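# Place an amber bottle on the capper's riser

## Task

Lift one amber bottle from the bench and set it standing upright on the light-coloured riser that sits on the capping machine's platform, directly beneath the capping head. All the other bottles must still be standing afterwards.

## Robot and tools

Robot: two Piper-type arms, left_arm and right_arm, each with a two-finger parallel gripper and a wrist camera. Fixed cameras: cam_head_left, cam_head_right, cam_high, cam_low (504x504 each); wrist cameras: cam_left_wrist, cam_right_wrist (672x504).

Frames. The scene frame has its origin on the table surface halfway between the two nominal arm bases, +z up, +x pointing out across the table, and left_arm on the +y side (arm names do not match image sides). Calibrated bases in the scene frame: left_arm at (-0.036, +0.299, 0) with quat_wxyz (1.000, 0, 0, -0.017); right_arm at (-0.022, -0.288, 0) with quat_wxyz (1.000, 0, 0, +0.020); both bases have +z up. Every hand pose, target and wrist-camera pose is given in that arm's own base frame; fixed cameras and the table use the scene frame. Reported hand positions and orientations may be off by a few centimetres, more at long reach. The fingers point along the gripper's +z axis and separate along its y axis; end_effector_position is the spot between the finger pads, roughly 5 mm short of the tips.

Row format (used by every motion tool): 16 plain numbers, always for both arms: left_arm x, y, z, qw, qx, qy, qz, opening, then right_arm x, y, z, qw, qx, qy, qz, opening. x, y, z are an absolute position in metres and qw..qz an absolute orientation (w first), each in that arm's base frame, so this is a pose, not an offset. Opening runs from -1 (shut) to +1 (fully open, 0.070 m); it is a command level, not a distance. An arm meant to stay still should be sent exactly the pose from the last result before it stopped moving, plus its desired opening, in every call. Resend the same quaternion each row to hold orientation rather than copying the drifted reported one. Sending 0 as opening is a real command (half open), so repeat the current one to keep a gripper unchanged.

execute_actions: actions is a list of actions; each action is a list of up to 15 rows, one row per 1/30 s control step; fewer rows means the last row is repeated to fill 15 steps (0.5 s per action). Any target more than 0.6 m from the gripper's current position along any of its own axes gets the action rejected for both arms. An empty list just returns state and images. cameras picks which images return: omitted, null or ["all"] gives all, [] gives none, an unknown name invalidates the call.

move: target is one row or a list of up to 15 rows; each gripper travels in a straight line from its Hand target toward those poses, turning the short way. speed is the top path speed in m/s (0.002 to 2.2, default 0.25; rotation capped at twice that in rad/s), one value or one per target. blend (m) rounds corners between listed targets. opening_speed (0.2 or more, per second on the -1..+1 scale) ramps finger commands. blocking=false returns after about 0.5 s while the move keeps running; a new move replaces it. Moves last at least 0.5 s and at most 10 s, ignore obstacles and the other arm, and lag or overshoot more when fast. A changed opening in a later list target is applied after arrival, with the arms paused. The result adds a move: line: done (within 3 mm and 2 degrees), off_target, moving, held (a check withheld steps or the clearance check stopped the path) or fault; limits=paced means a pose was clipped, limits=held means steps were withheld. Neither done nor off_target tells you about contact.

wait: seconds 0 to 10; arms keep their last command, a running move continues. stop: brakes the running move (needs braking distance). zoom_image: camera plus region [x0, y0, x1, y1] in pixels, at most 504 by 504, from that camera's latest image. read_manual: licence texts only. finished_scene: scene is the current scene's number; it ends the scene irreversibly, and the goal must hold with the robot released.

Result lines: end_effector_position and end_effector_quat_wxyz per arm; Hand target (where each arm is actually being sent, possibly short of your command, so resend the rest); Tool commands; grip_measured (finger opening on the command scale); Joint positions (last value per arm is opening in metres); Joint torques (total drive output, including gravity, noisy and offset; positive toward increasing joint angle); plus warnings such as MOTOR HOT, OVER-TEMPERATURE FAULT or TORQUE FAULT.

Control notes: orientation commands are clipped to 32 degrees from the measured one each step; position wins if both cannot be reached. Closing fully takes about 1 s. To grip, keep commanding about 0.05 below the grip_measured value seen at first contact; smaller margins grip more softly. Pads give about 20 N each.

Avoid: contact torques reaching the joint limits (21.3 N m for waist, shoulder, elbow; 7.44 N m for the three wrist joints, whose motors manage only about 4 N m including the held bottle's weight), which freezes that arm for 10 s; heating motors by carrying loads, staying stretched out or pushing at unreachable poses (80 degrees C drops the arm for 30 to 60 s); paths passing near an arm's own base or with the wrist near the first joint axis, which can flip the shoulder; any collision or squeeze between the two arms; fast impacts, dropping or releasing a moving bottle, tipping other bottles, and anything leaving the table. Loose objects may occasionally be nudged by outside pushes.

Each tool is called after ">>>" in YAML: its name, and indented under it one key for each argument.

## Session

>>> execute_actions:
  actions: []

>>> zoom_image:
  camera: "cam_head_left"
  region: [0, 40, 504, 300]

Scene clock: 0.00 s.
left_arm: end_effector_position=(+0.4336, +0.1940, +0.3473) grip_measured=+0.99 end_effector_quat_wxyz=(+0.494, -0.546, +0.676, +0.006) | right_arm: end_effector_position=(+0.3812, -0.1393, +0.3621) grip_measured=+0.99 end_effector_quat_wxyz=(+0.529, -0.128, +0.826, -0.148)
Joint positions: left_arm=[0.247 1.614 -1.669 0.541 0.801 -1.302 0.07] | right_arm=[-0.57 1.312 -1.314 0.705 0.664 -1.207 0.07]
Joint torques (N m): no reading
Hand target: left_arm +0.4336, +0.1940, +0.3473; +0.494, -0.546, +0.676, +0.006 | right_arm +0.3812, -0.1393, +0.3621; +0.529, -0.128, +0.826, -0.148
Tool commands: left_gripper/opening=+1.0 right_gripper/opening=+1.0

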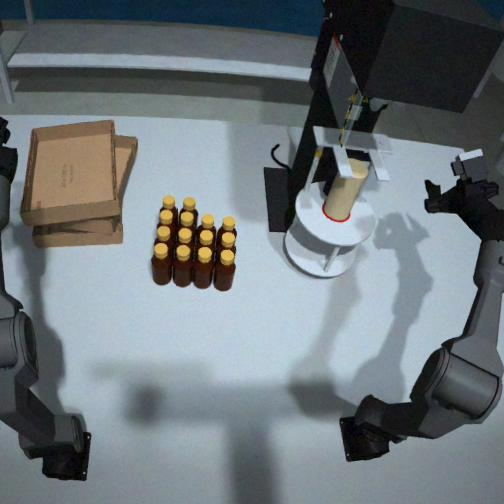

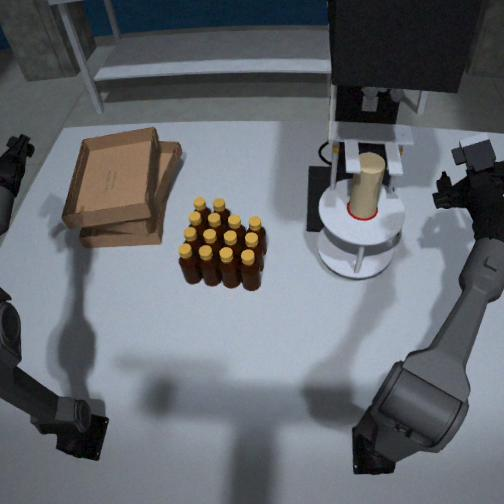

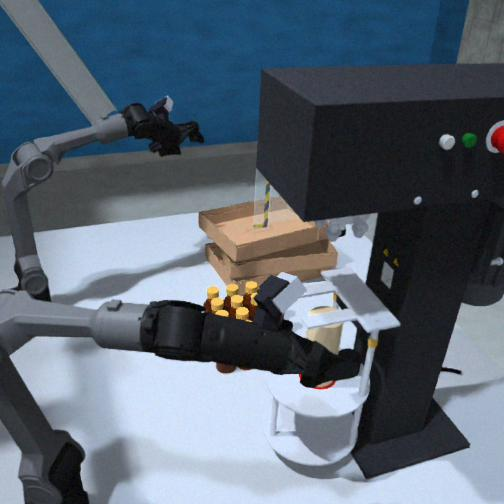

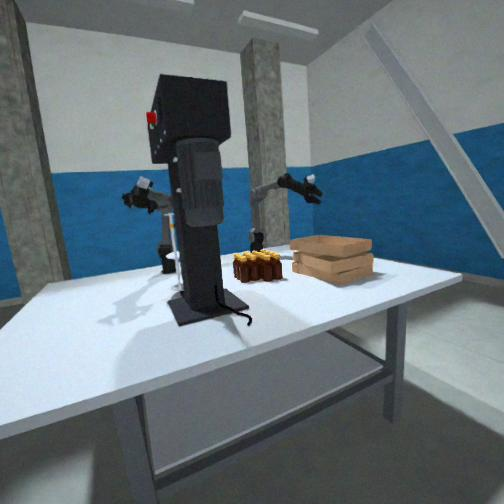

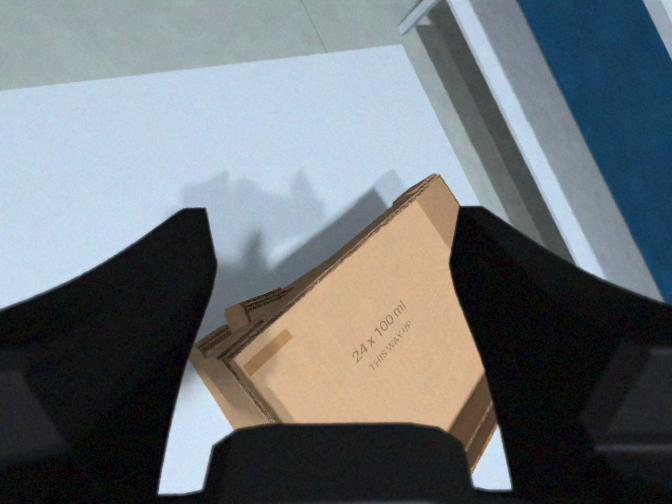

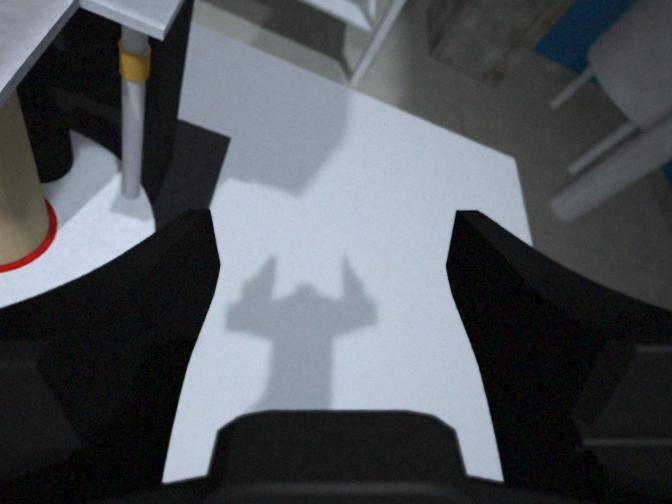

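Scaled by 1.000.

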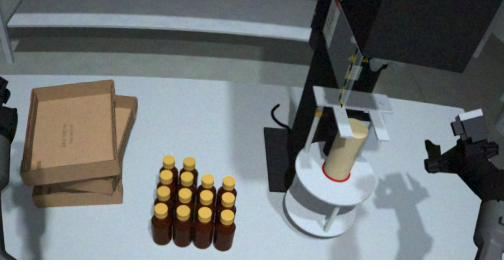

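>>> move:
  target:
    - [0.4336,0.1940,0.3473,0.494,-0.546,0.676,0.006,1,0.28,-0.08,0.34,0.3387,0.1308,0.9306,-0.0476,0.45]
    - [0.4336,0.1940,0.3473,0.494,-0.546,0.676,0.006,1,0.27,0.115,0.28,0.3750,-0.1842,0.9053,0.0763,0.45]
    - [0.4336,0.1940,0.3473,0.494,-0.546,0.676,0.006,1,0.318,0.208,0.15,0.55,-0.2327,0.7855,0.1629,0.45]
  speed: 0.22

Scene clock: 33.67 s.
left_arm: end_effector_position=(+0.4337, +0.1939, +0.3472) grip_measured=+0.99 end_effector_quat_wxyz=(+0.494, -0.546, +0.676, +0.006) | right_arm: end_effector_position=(+0.3183, +0.2080, +0.1502) grip_measured=+0.45 end_effector_quat_wxyz=(+0.550, -0.232, +0.785, +0.163)
Joint positions: left_arm=[0.247 1.614 -1.669 0.541 0.801 -1.301 0.07] | right_arm=[0.583 1.427 -0.444 0.014 -0.548 -0.009 0.051]
Joint torques (N m): left_arm=[0.3 -6.9 -8.08 0.14 -0.53 0.03] | right_arm=[0.46 -2.8 -3.56 -0.15 -1.05 0]
Hand target: left_arm +0.4336, +0.1940, +0.3473; +0.494, -0.546, +0.676, +0.006 | right_arm +0.3180, +0.2080, +0.1500; +0.550, -0.233, +0.785, +0.163
Off the commanded pose: left_arm 0.000 m, 0 deg | right_arm 0.000 m, 0 deg.
move: done

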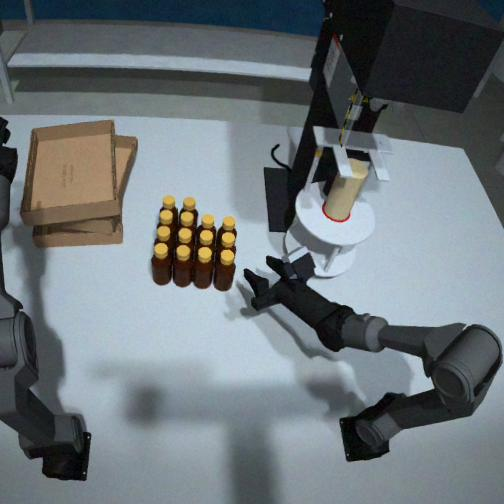

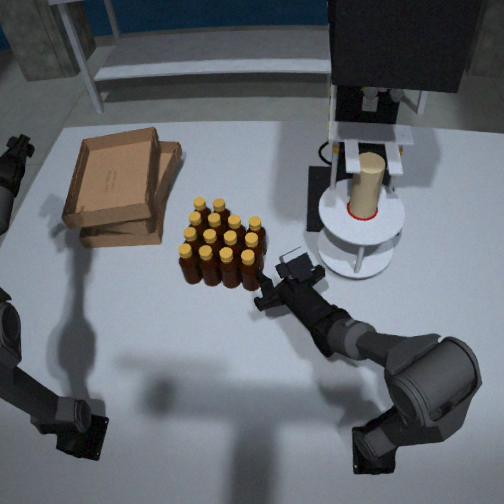

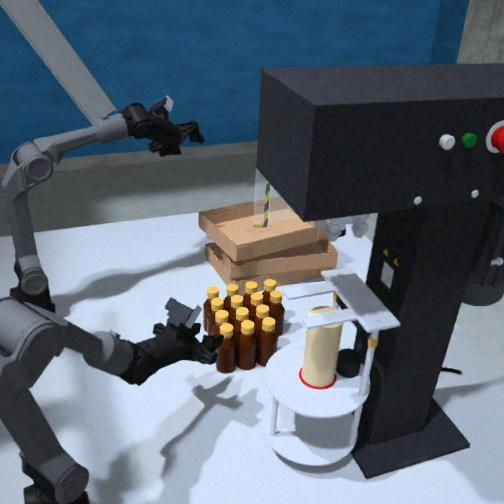

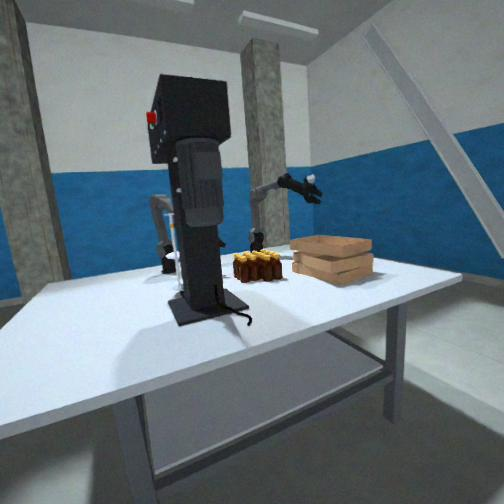

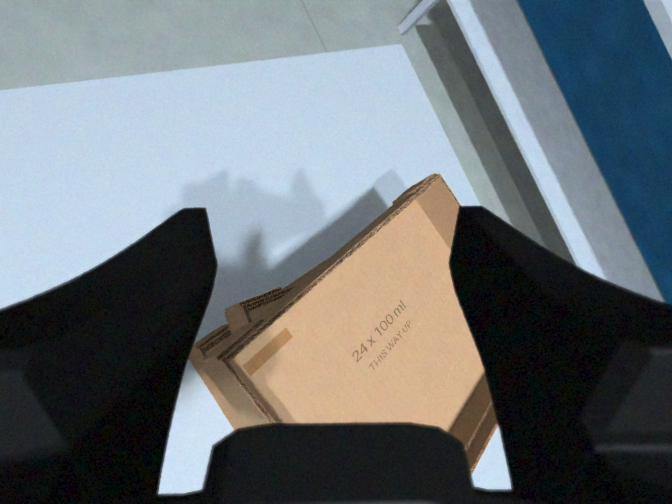

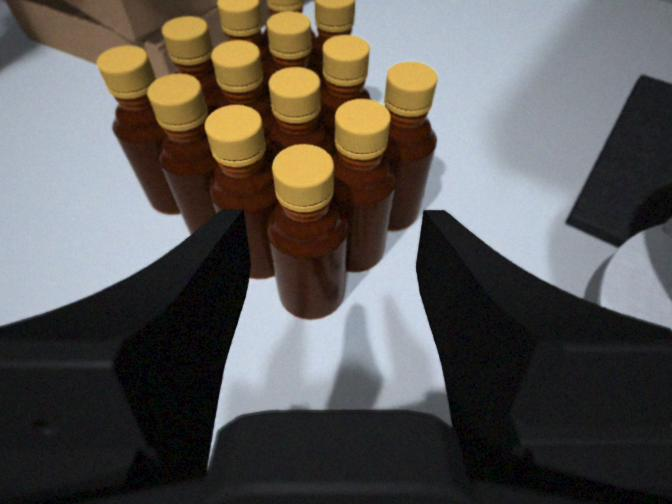

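>>> move:
  target: [0.4336,0.1940,0.3473,0.494,-0.546,0.676,0.006,1,0.348,0.2425,0.125,0.547,-0.2463,0.7813,0.1725,0.45]
  speed: 0.12
  cameras: ["cam_right_wrist","cam_high"]

Scene clock: 54.97 s.
left_arm: end_effector_position=(+0.4337, +0.1939, +0.3472) grip_measured=+0.99 end_effector_quat_wxyz=(+0.494, -0.546, +0.676, +0.006) | right_arm: end_effector_position=(+0.3484, +0.2426, +0.1246) grip_measured=+0.45 end_effector_quat_wxyz=(+0.547, -0.246, +0.782, +0.172)
Joint positions: left_arm=[0.247 1.614 -1.669 0.541 0.801 -1.301 0.07] | right_arm=[0.606 1.66 -0.566 -0.006 -0.657 0.004 0.051]
Joint torques (N m): left_arm=[0.24 -6.85 -7.88 0.29 -0.57 -0.05] | right_arm=[0.97 -4.74 -3.07 0.02 -1.04 0]
Hand target: left_arm +0.4336, +0.1940, +0.3473; +0.494, -0.546, +0.676, +0.006 | right_arm +0.3480, +0.2425, +0.1250; +0.547, -0.246, +0.781, +0.173
Off the commanded pose: left_arm 0.000 m, 0 deg | right_arm 0.001 m, 0 deg.
move: done
Images, in order (width x height): cam_high 504x504, cam_right_wrist 672x504.

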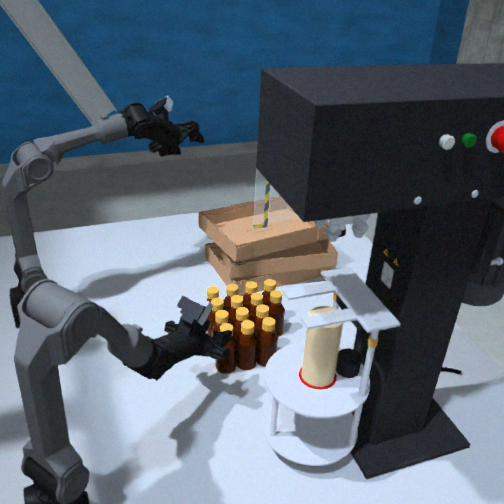

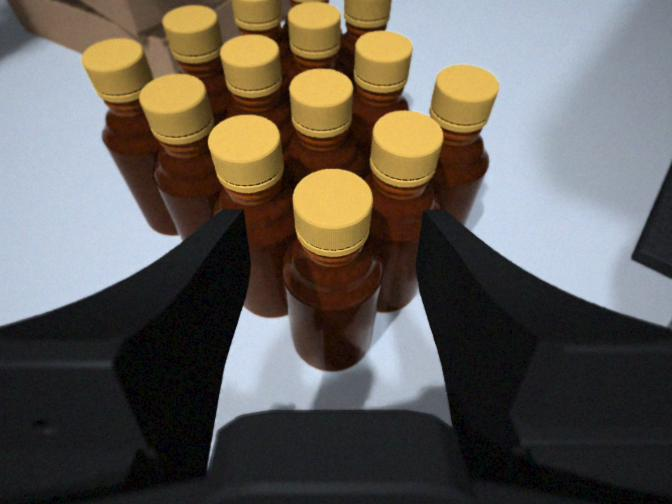

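>>> move:
  target:
    - [0.4336,0.1940,0.3473,0.494,-0.546,0.676,0.006,1,0.353,0.246,0.105,0.547,-0.2463,0.7813,0.1725,0.45]
    - [0.4336,0.1940,0.3473,0.494,-0.546,0.676,0.006,1,0.388,0.2704,0.104,0.547,-0.2463,0.7813,0.1725,0.45]
  speed: 0.08
  cameras: ["cam_right_wrist","cam_high"]

>>> zoom_image:
  camera: "cam_high"
  region: [150, 260, 300, 400]

Scene clock: 67.87 s.
left_arm: end_effector_position=(+0.4337, +0.1939, +0.3472) grip_measured=+0.99 end_effector_quat_wxyz=(+0.494, -0.546, +0.676, +0.006) | right_arm: end_effector_position=(+0.3884, +0.2703, +0.1039) grip_measured=+0.45 end_effector_quat_wxyz=(+0.547, -0.246, +0.781, +0.172)
Joint positions: left_arm=[0.247 1.614 -1.669 0.541 0.801 -1.301 0.07] | right_arm=[0.606 1.855 -0.741 -0.006 -0.678 0.004 0.051]
Joint torques (N m): left_arm=[0.19 -6.94 -7.83 0.28 -0.6 -0.07] | right_arm=[1.2 -5.35 -3.54 -0.08 -1.29 0]
Hand target: left_arm +0.4336, +0.1940, +0.3473; +0.494, -0.546, +0.676, +0.006 | right_arm +0.3880, +0.2704, +0.1040; +0.547, -0.246, +0.781, +0.172
Off the commanded pose: left_arm 0.000 m, 0 deg | right_arm 0.000 m, 0 deg.
move: done
Images, in order (width x height): cam_high 504x504, cam_right_wrist 672x504.

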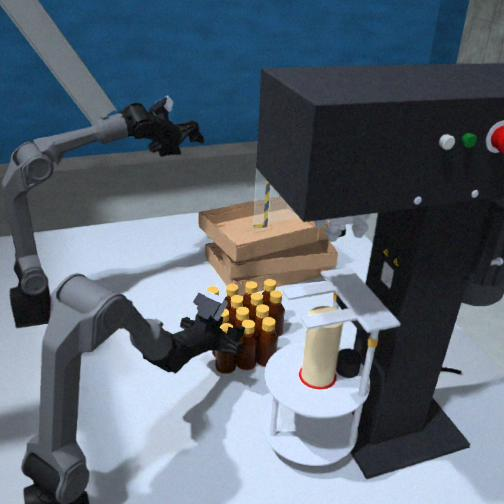

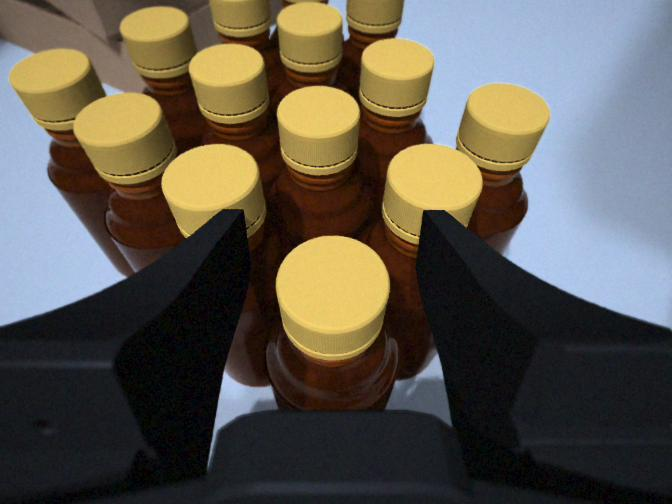

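Scaled by 3.360.

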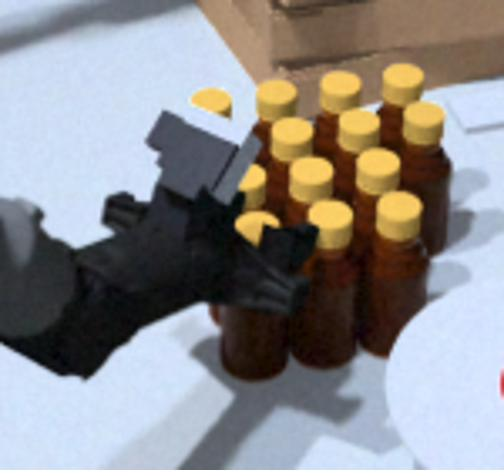

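>>> move:
  target:
    - [0.4336,0.1940,0.3473,0.494,-0.546,0.676,0.006,1,0.3745,0.2606,0.104,0.547,-0.2463,0.7813,0.1725,0.45]
    - [0.4336,0.1940,0.3473,0.494,-0.546,0.676,0.006,1,0.3745,0.2606,0.104,0.6381,-0.2235,0.7087,0.2012,0.45]
  speed: 0.08
  cameras: ["cam_right_wrist","cam_high"]

>>> zoom_image:
  camera: "cam_high"
  region: [150, 260, 300, 400]

Scene clock: 92.17 s.
left_arm: end_effector_position=(+0.4337, +0.1939, +0.3472) grip_measured=+0.99 end_effector_quat_wxyz=(+0.494, -0.546, +0.676, +0.006) | right_arm: end_effector_position=(+0.3744, +0.2607, +0.1038) grip_measured=+0.45 end_effector_quat_wxyz=(+0.638, -0.224, +0.709, +0.201)
Joint positions: left_arm=[0.247 1.614 -1.669 0.541 0.801 -1.301 0.07] | right_arm=[0.605 1.995 -0.591 -0.006 -1.212 0.002 0.051]
Joint torques (N m): left_arm=[0.18 -6.86 -7.57 0.25 -0.61 -0.08] | right_arm=[-0.21 -5.1 -2.12 0 -1.31 -0.24]
Hand target: left_arm +0.4336, +0.1940, +0.3473; +0.494, -0.546, +0.676, +0.006 | right_arm +0.3745, +0.2606, +0.1040; +0.638, -0.224, +0.709, +0.201
Off the commanded pose: left_arm 0.000 m, 0 deg | right_arm 0.000 m, 0 deg.
joint sent to its limit (right arm) — joint 5 (wrist pitch), lower limit. The joint targets still meet the commanded pose.
move: done
Images, in order (width x height): cam_high 504x504, cam_right_wrist 672x504.

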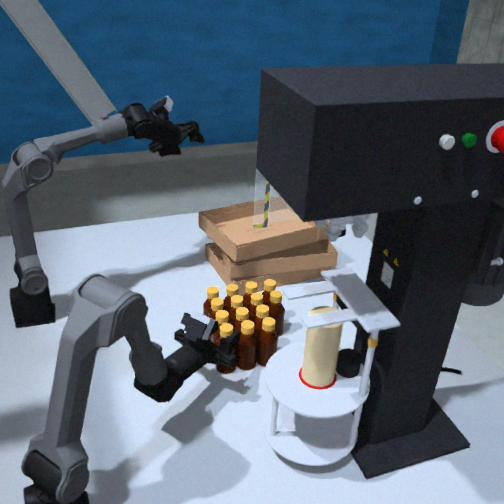

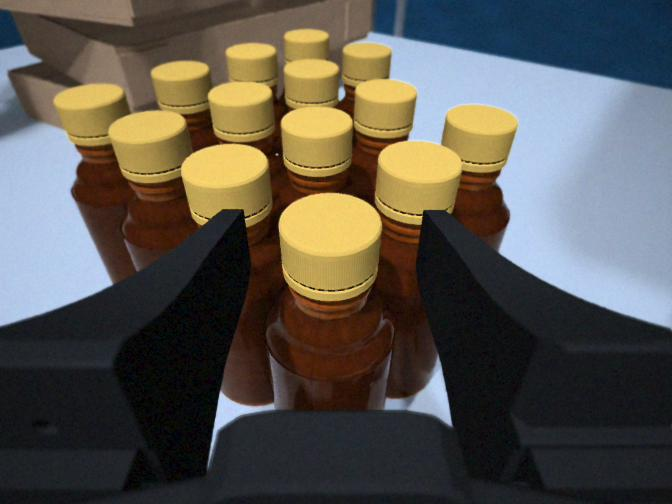

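Scaled by 3.360.

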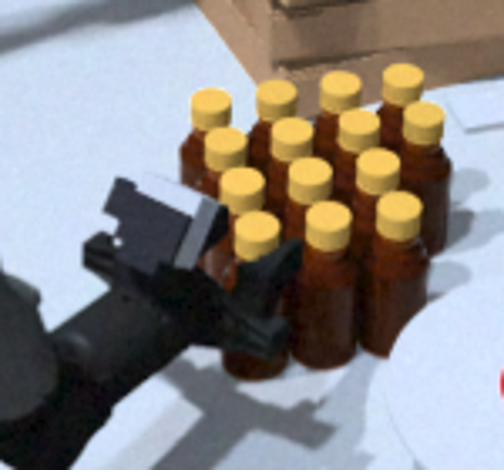

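>>> move:
  target: [0.4336,0.1940,0.3473,0.494,-0.546,0.676,0.006,1,0.3745,0.2606,0.104,0.6381,-0.2235,0.7087,0.2012,-0.32]
  opening_speed: 0.6
  cameras: ["cam_right_wrist"]

Scene clock: 99.40 s.
left_arm: end_effector_position=(+0.4337, +0.1939, +0.3472) grip_measured=+0.99 end_effector_quat_wxyz=(+0.494, -0.546, +0.676, +0.006) | right_arm: end_effector_position=(+0.3744, +0.2607, +0.1038) grip_measured=-0.19 end_effector_quat_wxyz=(+0.638, -0.224, +0.709, +0.201)
Joint positions: left_arm=[0.247 1.614 -1.669 0.541 0.801 -1.301 0.07] | right_arm=[0.605 1.995 -0.591 -0.006 -1.212 0.002 0.028]
Joint torques (N m): left_arm=[0.08 -6.72 -7.51 0.22 -0.65 -0.06] | right_arm=[-0.35 -5.73 -3.71 0.25 -1.31 -0.14]
Hand target: left_arm +0.4336, +0.1940, +0.3473; +0.494, -0.546, +0.676, +0.006 | right_arm +0.3745, +0.2606, +0.1040; +0.638, -0.224, +0.709, +0.201
Off the commanded pose: left_arm 0.000 m, 0 deg | right_arm 0.000 m, 0 deg.
joint sent to its limit (right arm) — joint 5 (wrist pitch), lower limit. The joint targets still meet the commanded pose.
move: done

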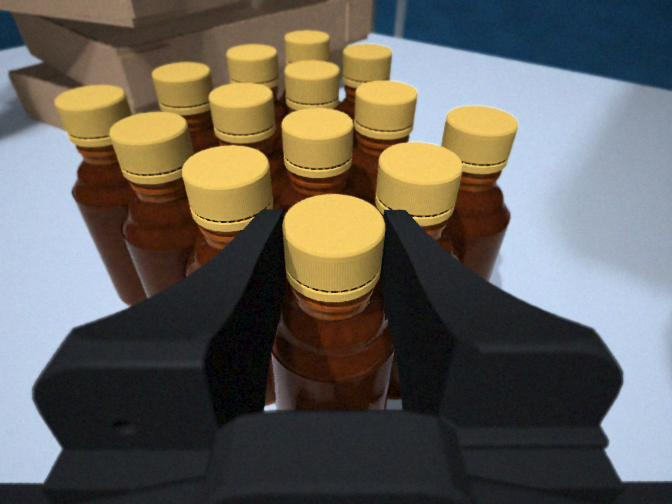

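>>> move:
  target:
    - [0.4336,0.1940,0.3473,0.494,-0.546,0.676,0.006,1,0.3745,0.2606,0.28,0.6381,-0.2235,0.7087,0.2012,-0.32]
    - [0.4336,0.1940,0.3473,0.494,-0.546,0.676,0.006,1,0.29,0.16,0.38,0.6492,-0.1798,0.7210,0.1619,-0.32]
    - [0.4336,0.1940,0.3473,0.494,-0.546,0.676,0.006,1,0.28,0.10,0.44,0.6691,0.0,0.7431,0.0,-0.32]
  speed: 0.15
  blend: 0.02

>>> zoom_image:
  camera: "cam_right_wrist"
  region: [270, 0, 670, 300]

>>> zoom_image:
  camera: "cam_high"
  region: [150, 160, 430, 400]

Scene clock: 116.07 s.
left_arm: end_effector_position=(+0.4337, +0.1939, +0.3472) grip_measured=+0.99 end_effector_quat_wxyz=(+0.494, -0.546, +0.676, +0.006) | right_arm: end_effector_position=(+0.2801, +0.1002, +0.4395) grip_measured=-0.19 end_effector_quat_wxyz=(+0.669, +0.000, +0.744, +0.000)
Joint positions: left_arm=[0.247 1.614 -1.669 0.541 0.801 -1.301 0.07] | right_arm=[1.035 0.995 -1.153 -1.313 1.085 1.232 0.028]
Joint torques (N m): left_arm=[-0.13 -6.78 -7.47 0.22 -0.68 -0.04] | right_arm=[0.23 -0.87 -6.21 -1.32 -0.84 -0.15]
Hand target: left_arm +0.4336, +0.1940, +0.3473; +0.494, -0.546, +0.676, +0.006 | right_arm +0.2800, +0.1000, +0.4400; +0.669, +0.000, +0.743, +0.000
Off the commanded pose: left_arm 0.000 m, 0 deg | right_arm 0.001 m, 0 deg.
move: done

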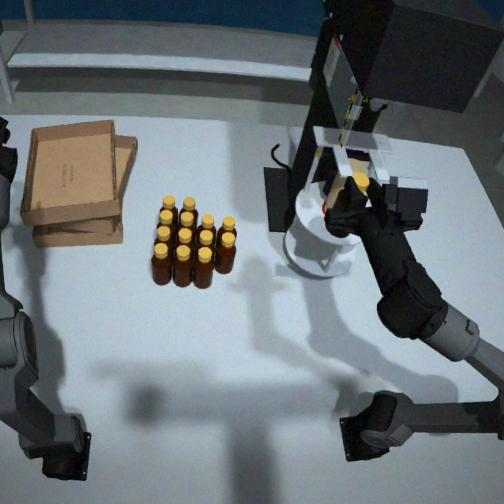

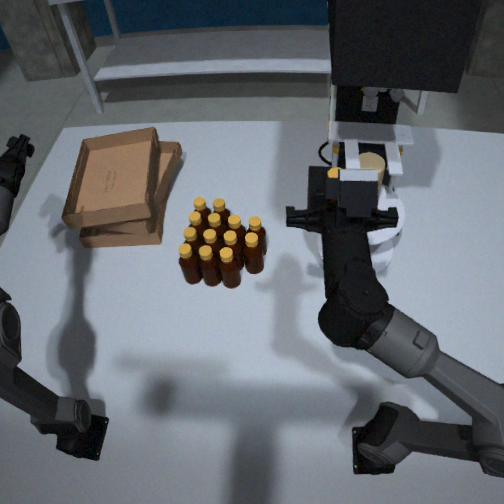

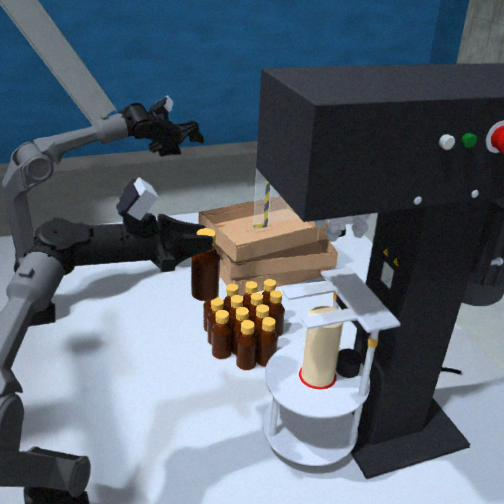

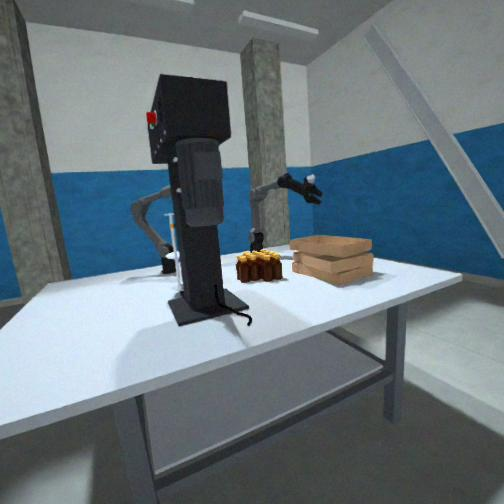

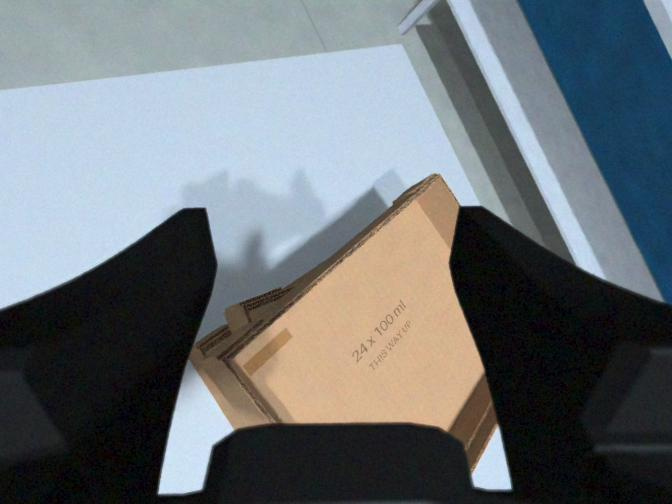

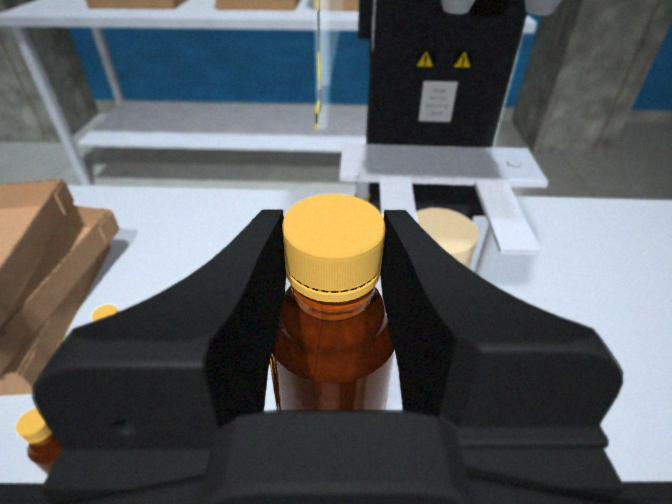

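Scaled by 1.260.

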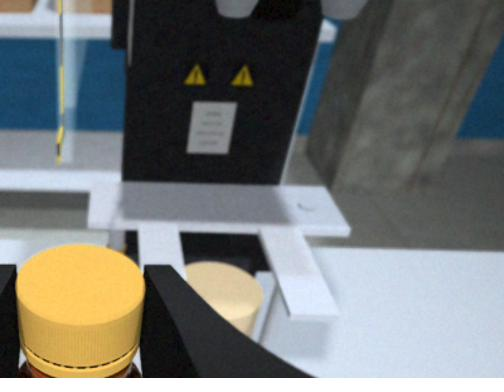

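Scaled by 1.800.

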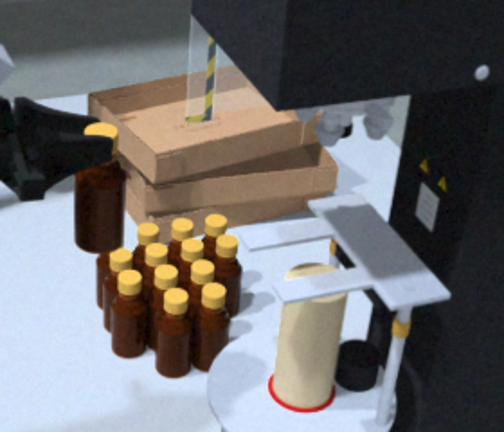

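>>> move:
  target:
    - [0.4336,0.1940,0.3473,0.494,-0.546,0.676,0.006,1,0.29,0.03,0.46,0.6691,0.0,0.7431,0.0,-0.32]
    - [0.4336,0.1940,0.3473,0.494,-0.546,0.676,0.006,1,0.28,-0.06,0.44,0.6691,0.0,0.7431,0.0,-0.32]
  speed: 0.15
  cameras: ["cam_right_wrist"]

>>> zoom_image:
  camera: "cam_right_wrist"
  region: [0, 0, 400, 300]

Scene clock: 134.70 s.
left_arm: end_effector_position=(+0.4337, +0.1939, +0.3472) grip_measured=+0.99 end_effector_quat_wxyz=(+0.494, -0.546, +0.676, +0.006) | right_arm: end_effector_position=(+0.2799, -0.0600, +0.4401) grip_measured=-0.19 end_effector_quat_wxyz=(+0.669, +0.000, +0.743, +0.000)
Joint positions: left_arm=[0.247 1.614 -1.669 0.541 0.801 -1.301 0.07] | right_arm=[-0.792 0.889 -1.109 1.157 0.883 -1.072 0.028]
Joint torques (N m): left_arm=[0.05 -6.77 -7.17 0.2 -0.7 -0.06] | right_arm=[0.54 -0.22 -5.01 0.9 -1.04 0.03]
Hand target: left_arm +0.4336, +0.1940, +0.3473; +0.494, -0.546, +0.676, +0.006 | right_arm +0.2800, -0.0600, +0.4400; +0.669, +0.000, +0.743, +0.000
Off the commanded pose: left_arm 0.000 m, 0 deg | right_arm 0.000 m, 0 deg.
move: done

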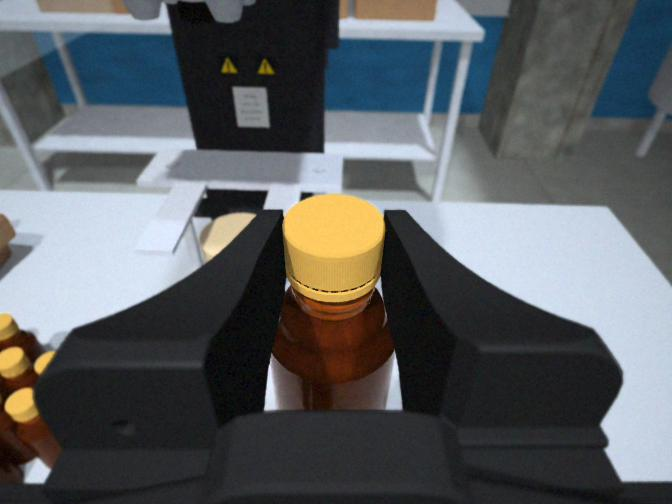

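Scaled by 1.260.

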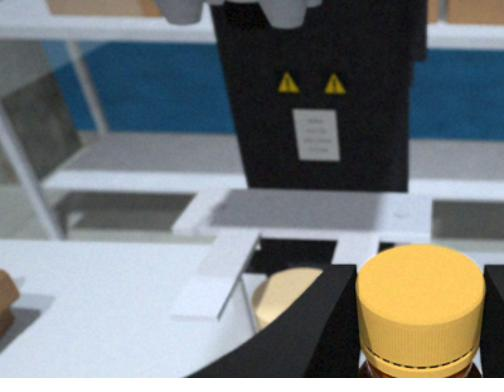

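>>> zoom_image:
  camera: "cam_right_wrist"
  region: [130, 140, 310, 280]

>>> zoom_image:
  camera: "cam_high"
  region: [260, 250, 410, 400]

>>> zoom_image:
  camera: "cam_low"
  region: [100, 150, 260, 310]

Scaled by 2.800.

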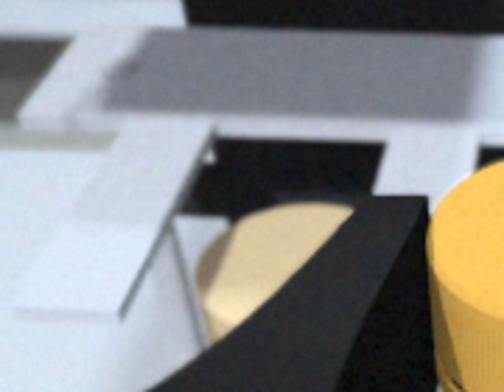

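This scene's latest camera images include none from cam_high. They are from: cam_right_wrist. cam_high's image comes with the result of a call that names it in "cameras".

This scene's latest camera images include none from cam_low. They are from: cam_right_wrist. cam_low's image comes with the result of a call that names it in "cameras".

>>> move:
  target:
    - [0.4336,0.1940,0.3473,0.494,-0.546,0.676,0.006,1,0.29,0.014,0.46,0.6690,-0.0162,0.7430,0.0146,-0.32]
    - [0.4336,0.1940,0.3473,0.494,-0.546,0.676,0.006,1,0.345,0.0187,0.437,0.6690,-0.0162,0.7430,0.0146,-0.32]
  speed: 0.12

>>> zoom_image:
  camera: "cam_head_left"
  region: [280, 90, 420, 230]

>>> zoom_image:
  camera: "cam_high"
  region: [230, 180, 410, 400]

>>> zoom_image:
  camera: "cam_head_right"
  region: [300, 100, 440, 240]

Scene clock: 173.77 s.
left_arm: end_effector_position=(+0.4337, +0.1939, +0.3472) grip_measured=+0.99 end_effector_quat_wxyz=(+0.494, -0.546, +0.676, +0.006) | right_arm: end_effector_position=(+0.3451, +0.0186, +0.4369) grip_measured=-0.19 end_effector_quat_wxyz=(+0.669, -0.016, +0.743, +0.015)
Joint positions: left_arm=[0.247 1.614 -1.669 0.541 0.801 -1.301 0.07] | right_arm=[0.071 1.02 -1.154 -0.086 0.327 0.085 0.028]
Joint torques (N m): left_arm=[-0.17 -6.54 -7.24 0.18 -0.72 -0.04] | right_arm=[0.61 -2.36 -7.12 -0.1 -1.58 -0.21]
Hand target: left_arm +0.4336, +0.1940, +0.3473; +0.494, -0.546, +0.676, +0.006 | right_arm +0.3450, +0.0187, +0.4370; +0.669, -0.016, +0.743, +0.015
Off the commanded pose: left_arm 0.000 m, 0 deg | right_arm 0.000 m, 0 deg.
move: done

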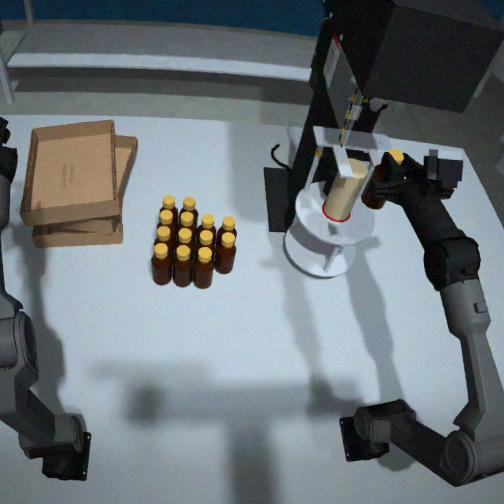

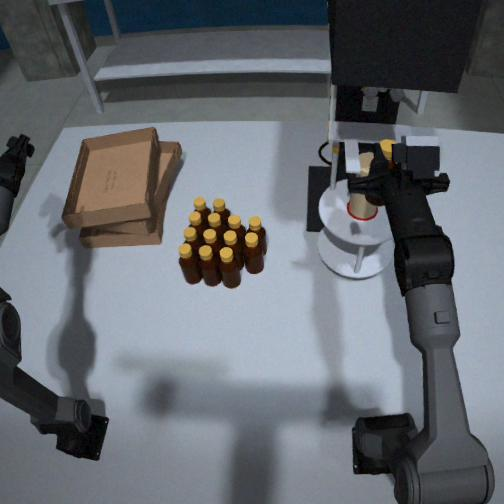

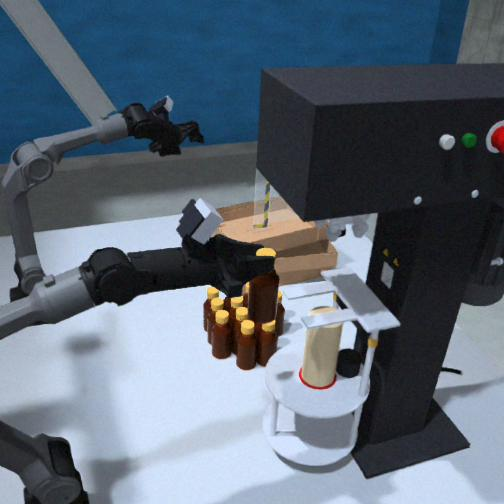

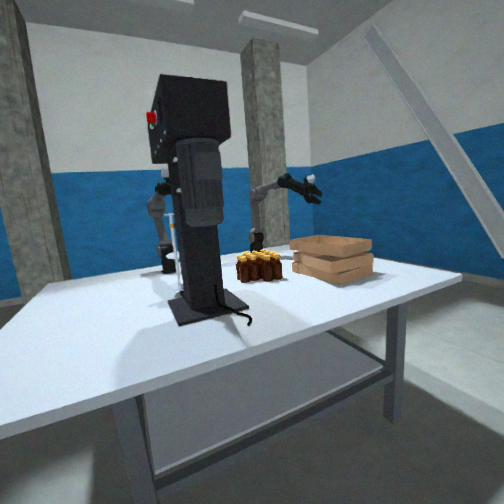

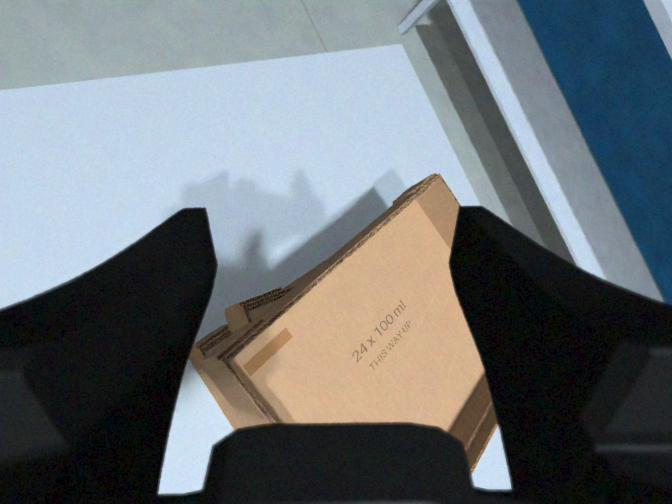

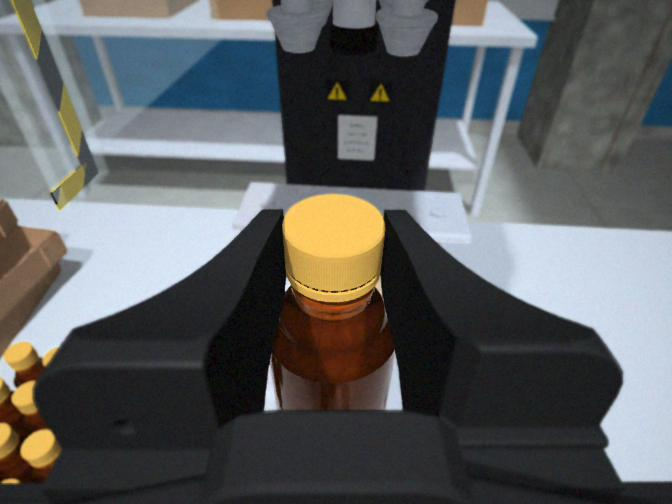

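Scaled by 3.600.

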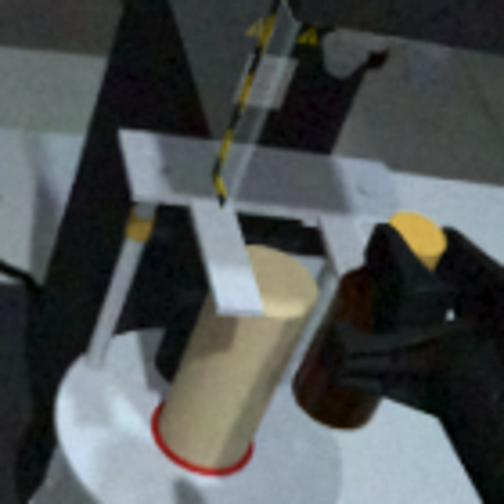

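Scaled by 2.291.

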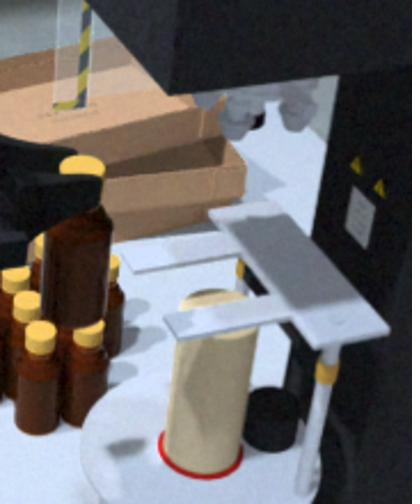

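Scaled by 3.600.

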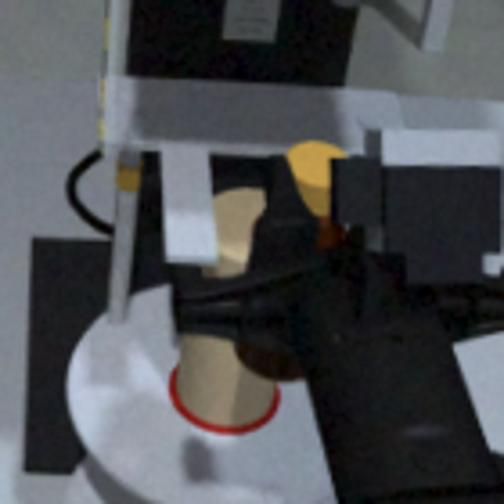

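>>> move:
  target:
    - [0.4336,0.1940,0.3473,0.494,-0.546,0.676,0.006,1,0.375,0.0160,0.430,0.6690,-0.0162,0.7430,0.0146,-0.32]
  speed: 0.05

>>> zoom_image:
  camera: "cam_head_left"
  region: [300, 110, 410, 220]

>>> zoom_image:
  camera: "cam_high"
  region: [230, 220, 410, 400]

>>> zoom_image:
  camera: "cam_head_right"
  region: [310, 110, 420, 220]

>>> zoom_image:
  camera: "cam_right_wrist"
  region: [230, 160, 450, 430]

Scene clock: 192.23 s.
left_arm: end_effector_position=(+0.4337, +0.1939, +0.3472) grip_measured=+0.99 end_effector_quat_wxyz=(+0.494, -0.546, +0.676, +0.006) | right_arm: end_effector_position=(+0.3754, +0.0161, +0.4297) grip_measured=-0.19 end_effector_quat_wxyz=(+0.669, -0.017, +0.743, +0.014)
Joint positions: left_arm=[0.247 1.614 -1.669 0.541 0.801 -1.301 0.07] | right_arm=[0.042 1.116 -1.18 0.009 0.256 -0.01 0.028]
Joint torques (N m): left_arm=[-0.3 -6.51 -7.21 0.14 -0.77 -0.02] | right_arm=[-0.13 -2.92 -7.32 0.02 -1.73 -0.14]
Hand target: left_arm +0.4336, +0.1940, +0.3473; +0.494, -0.546, +0.676, +0.006 | right_arm +0.3750, +0.0160, +0.4300; +0.669, -0.016, +0.743, +0.015
Off the commanded pose: left_arm 0.000 m, 0 deg | right_arm 0.001 m, 0 deg.
move: done

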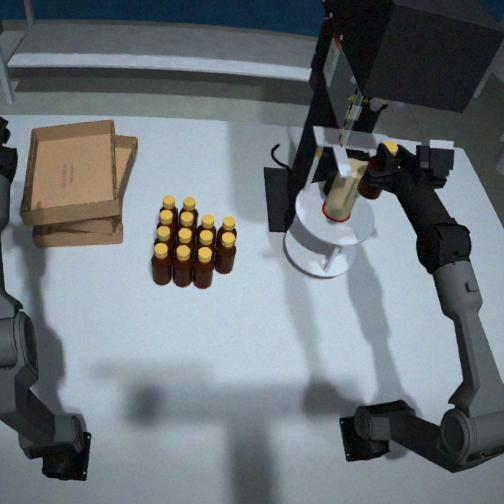

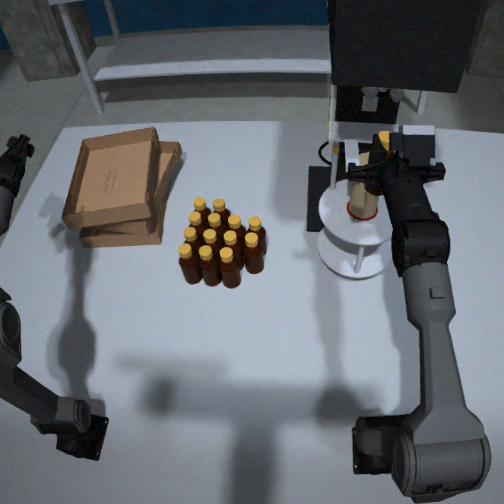

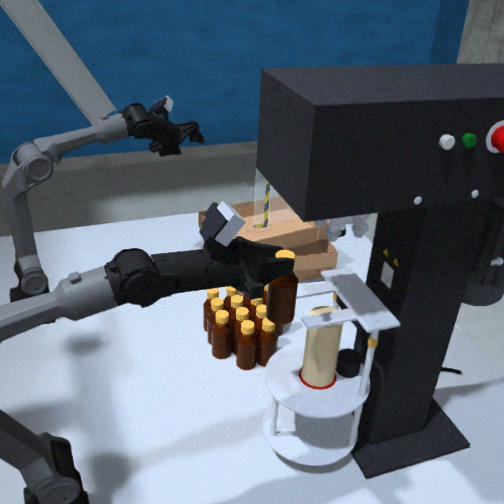

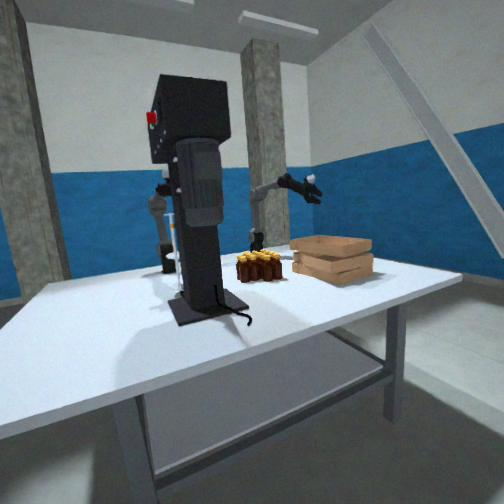

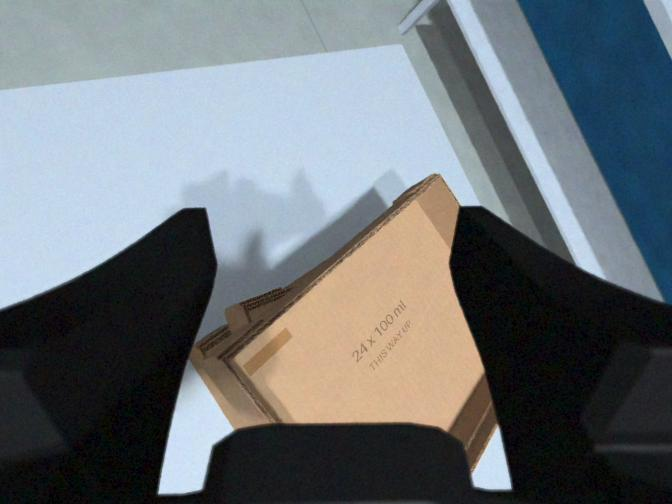

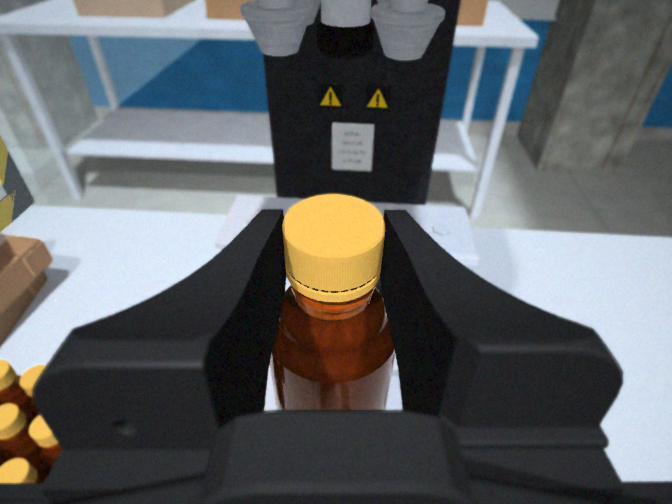

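Scaled by 4.582.

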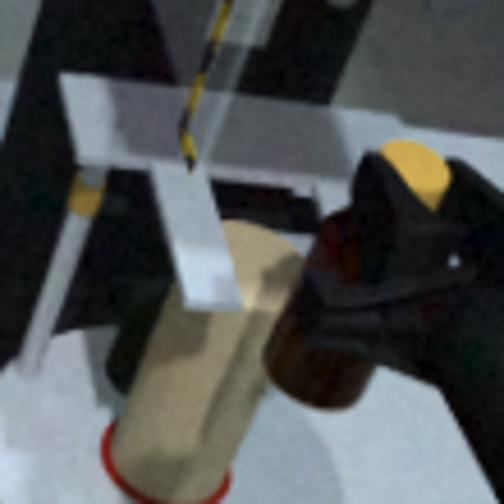

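Scaled by 2.800.

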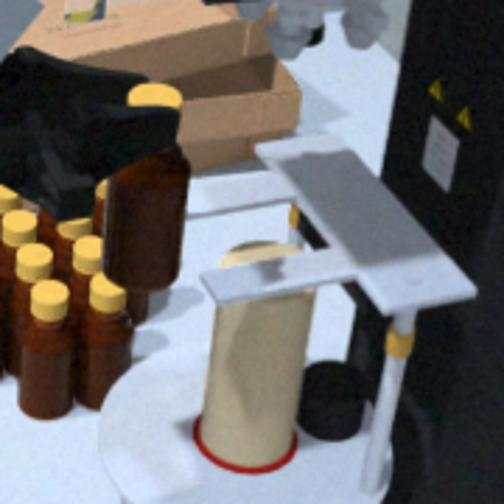

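Scaled by 4.582.

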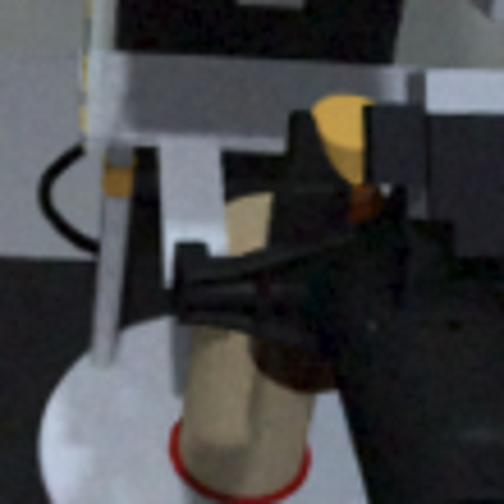

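Scaled by 1.867.

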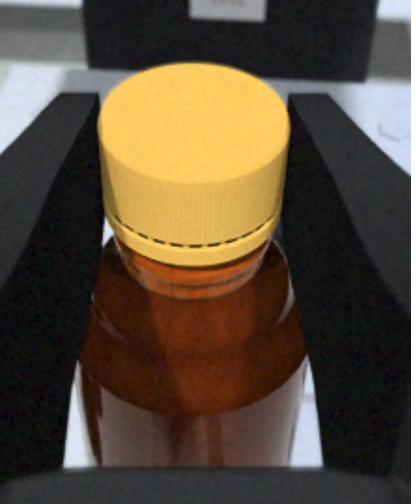

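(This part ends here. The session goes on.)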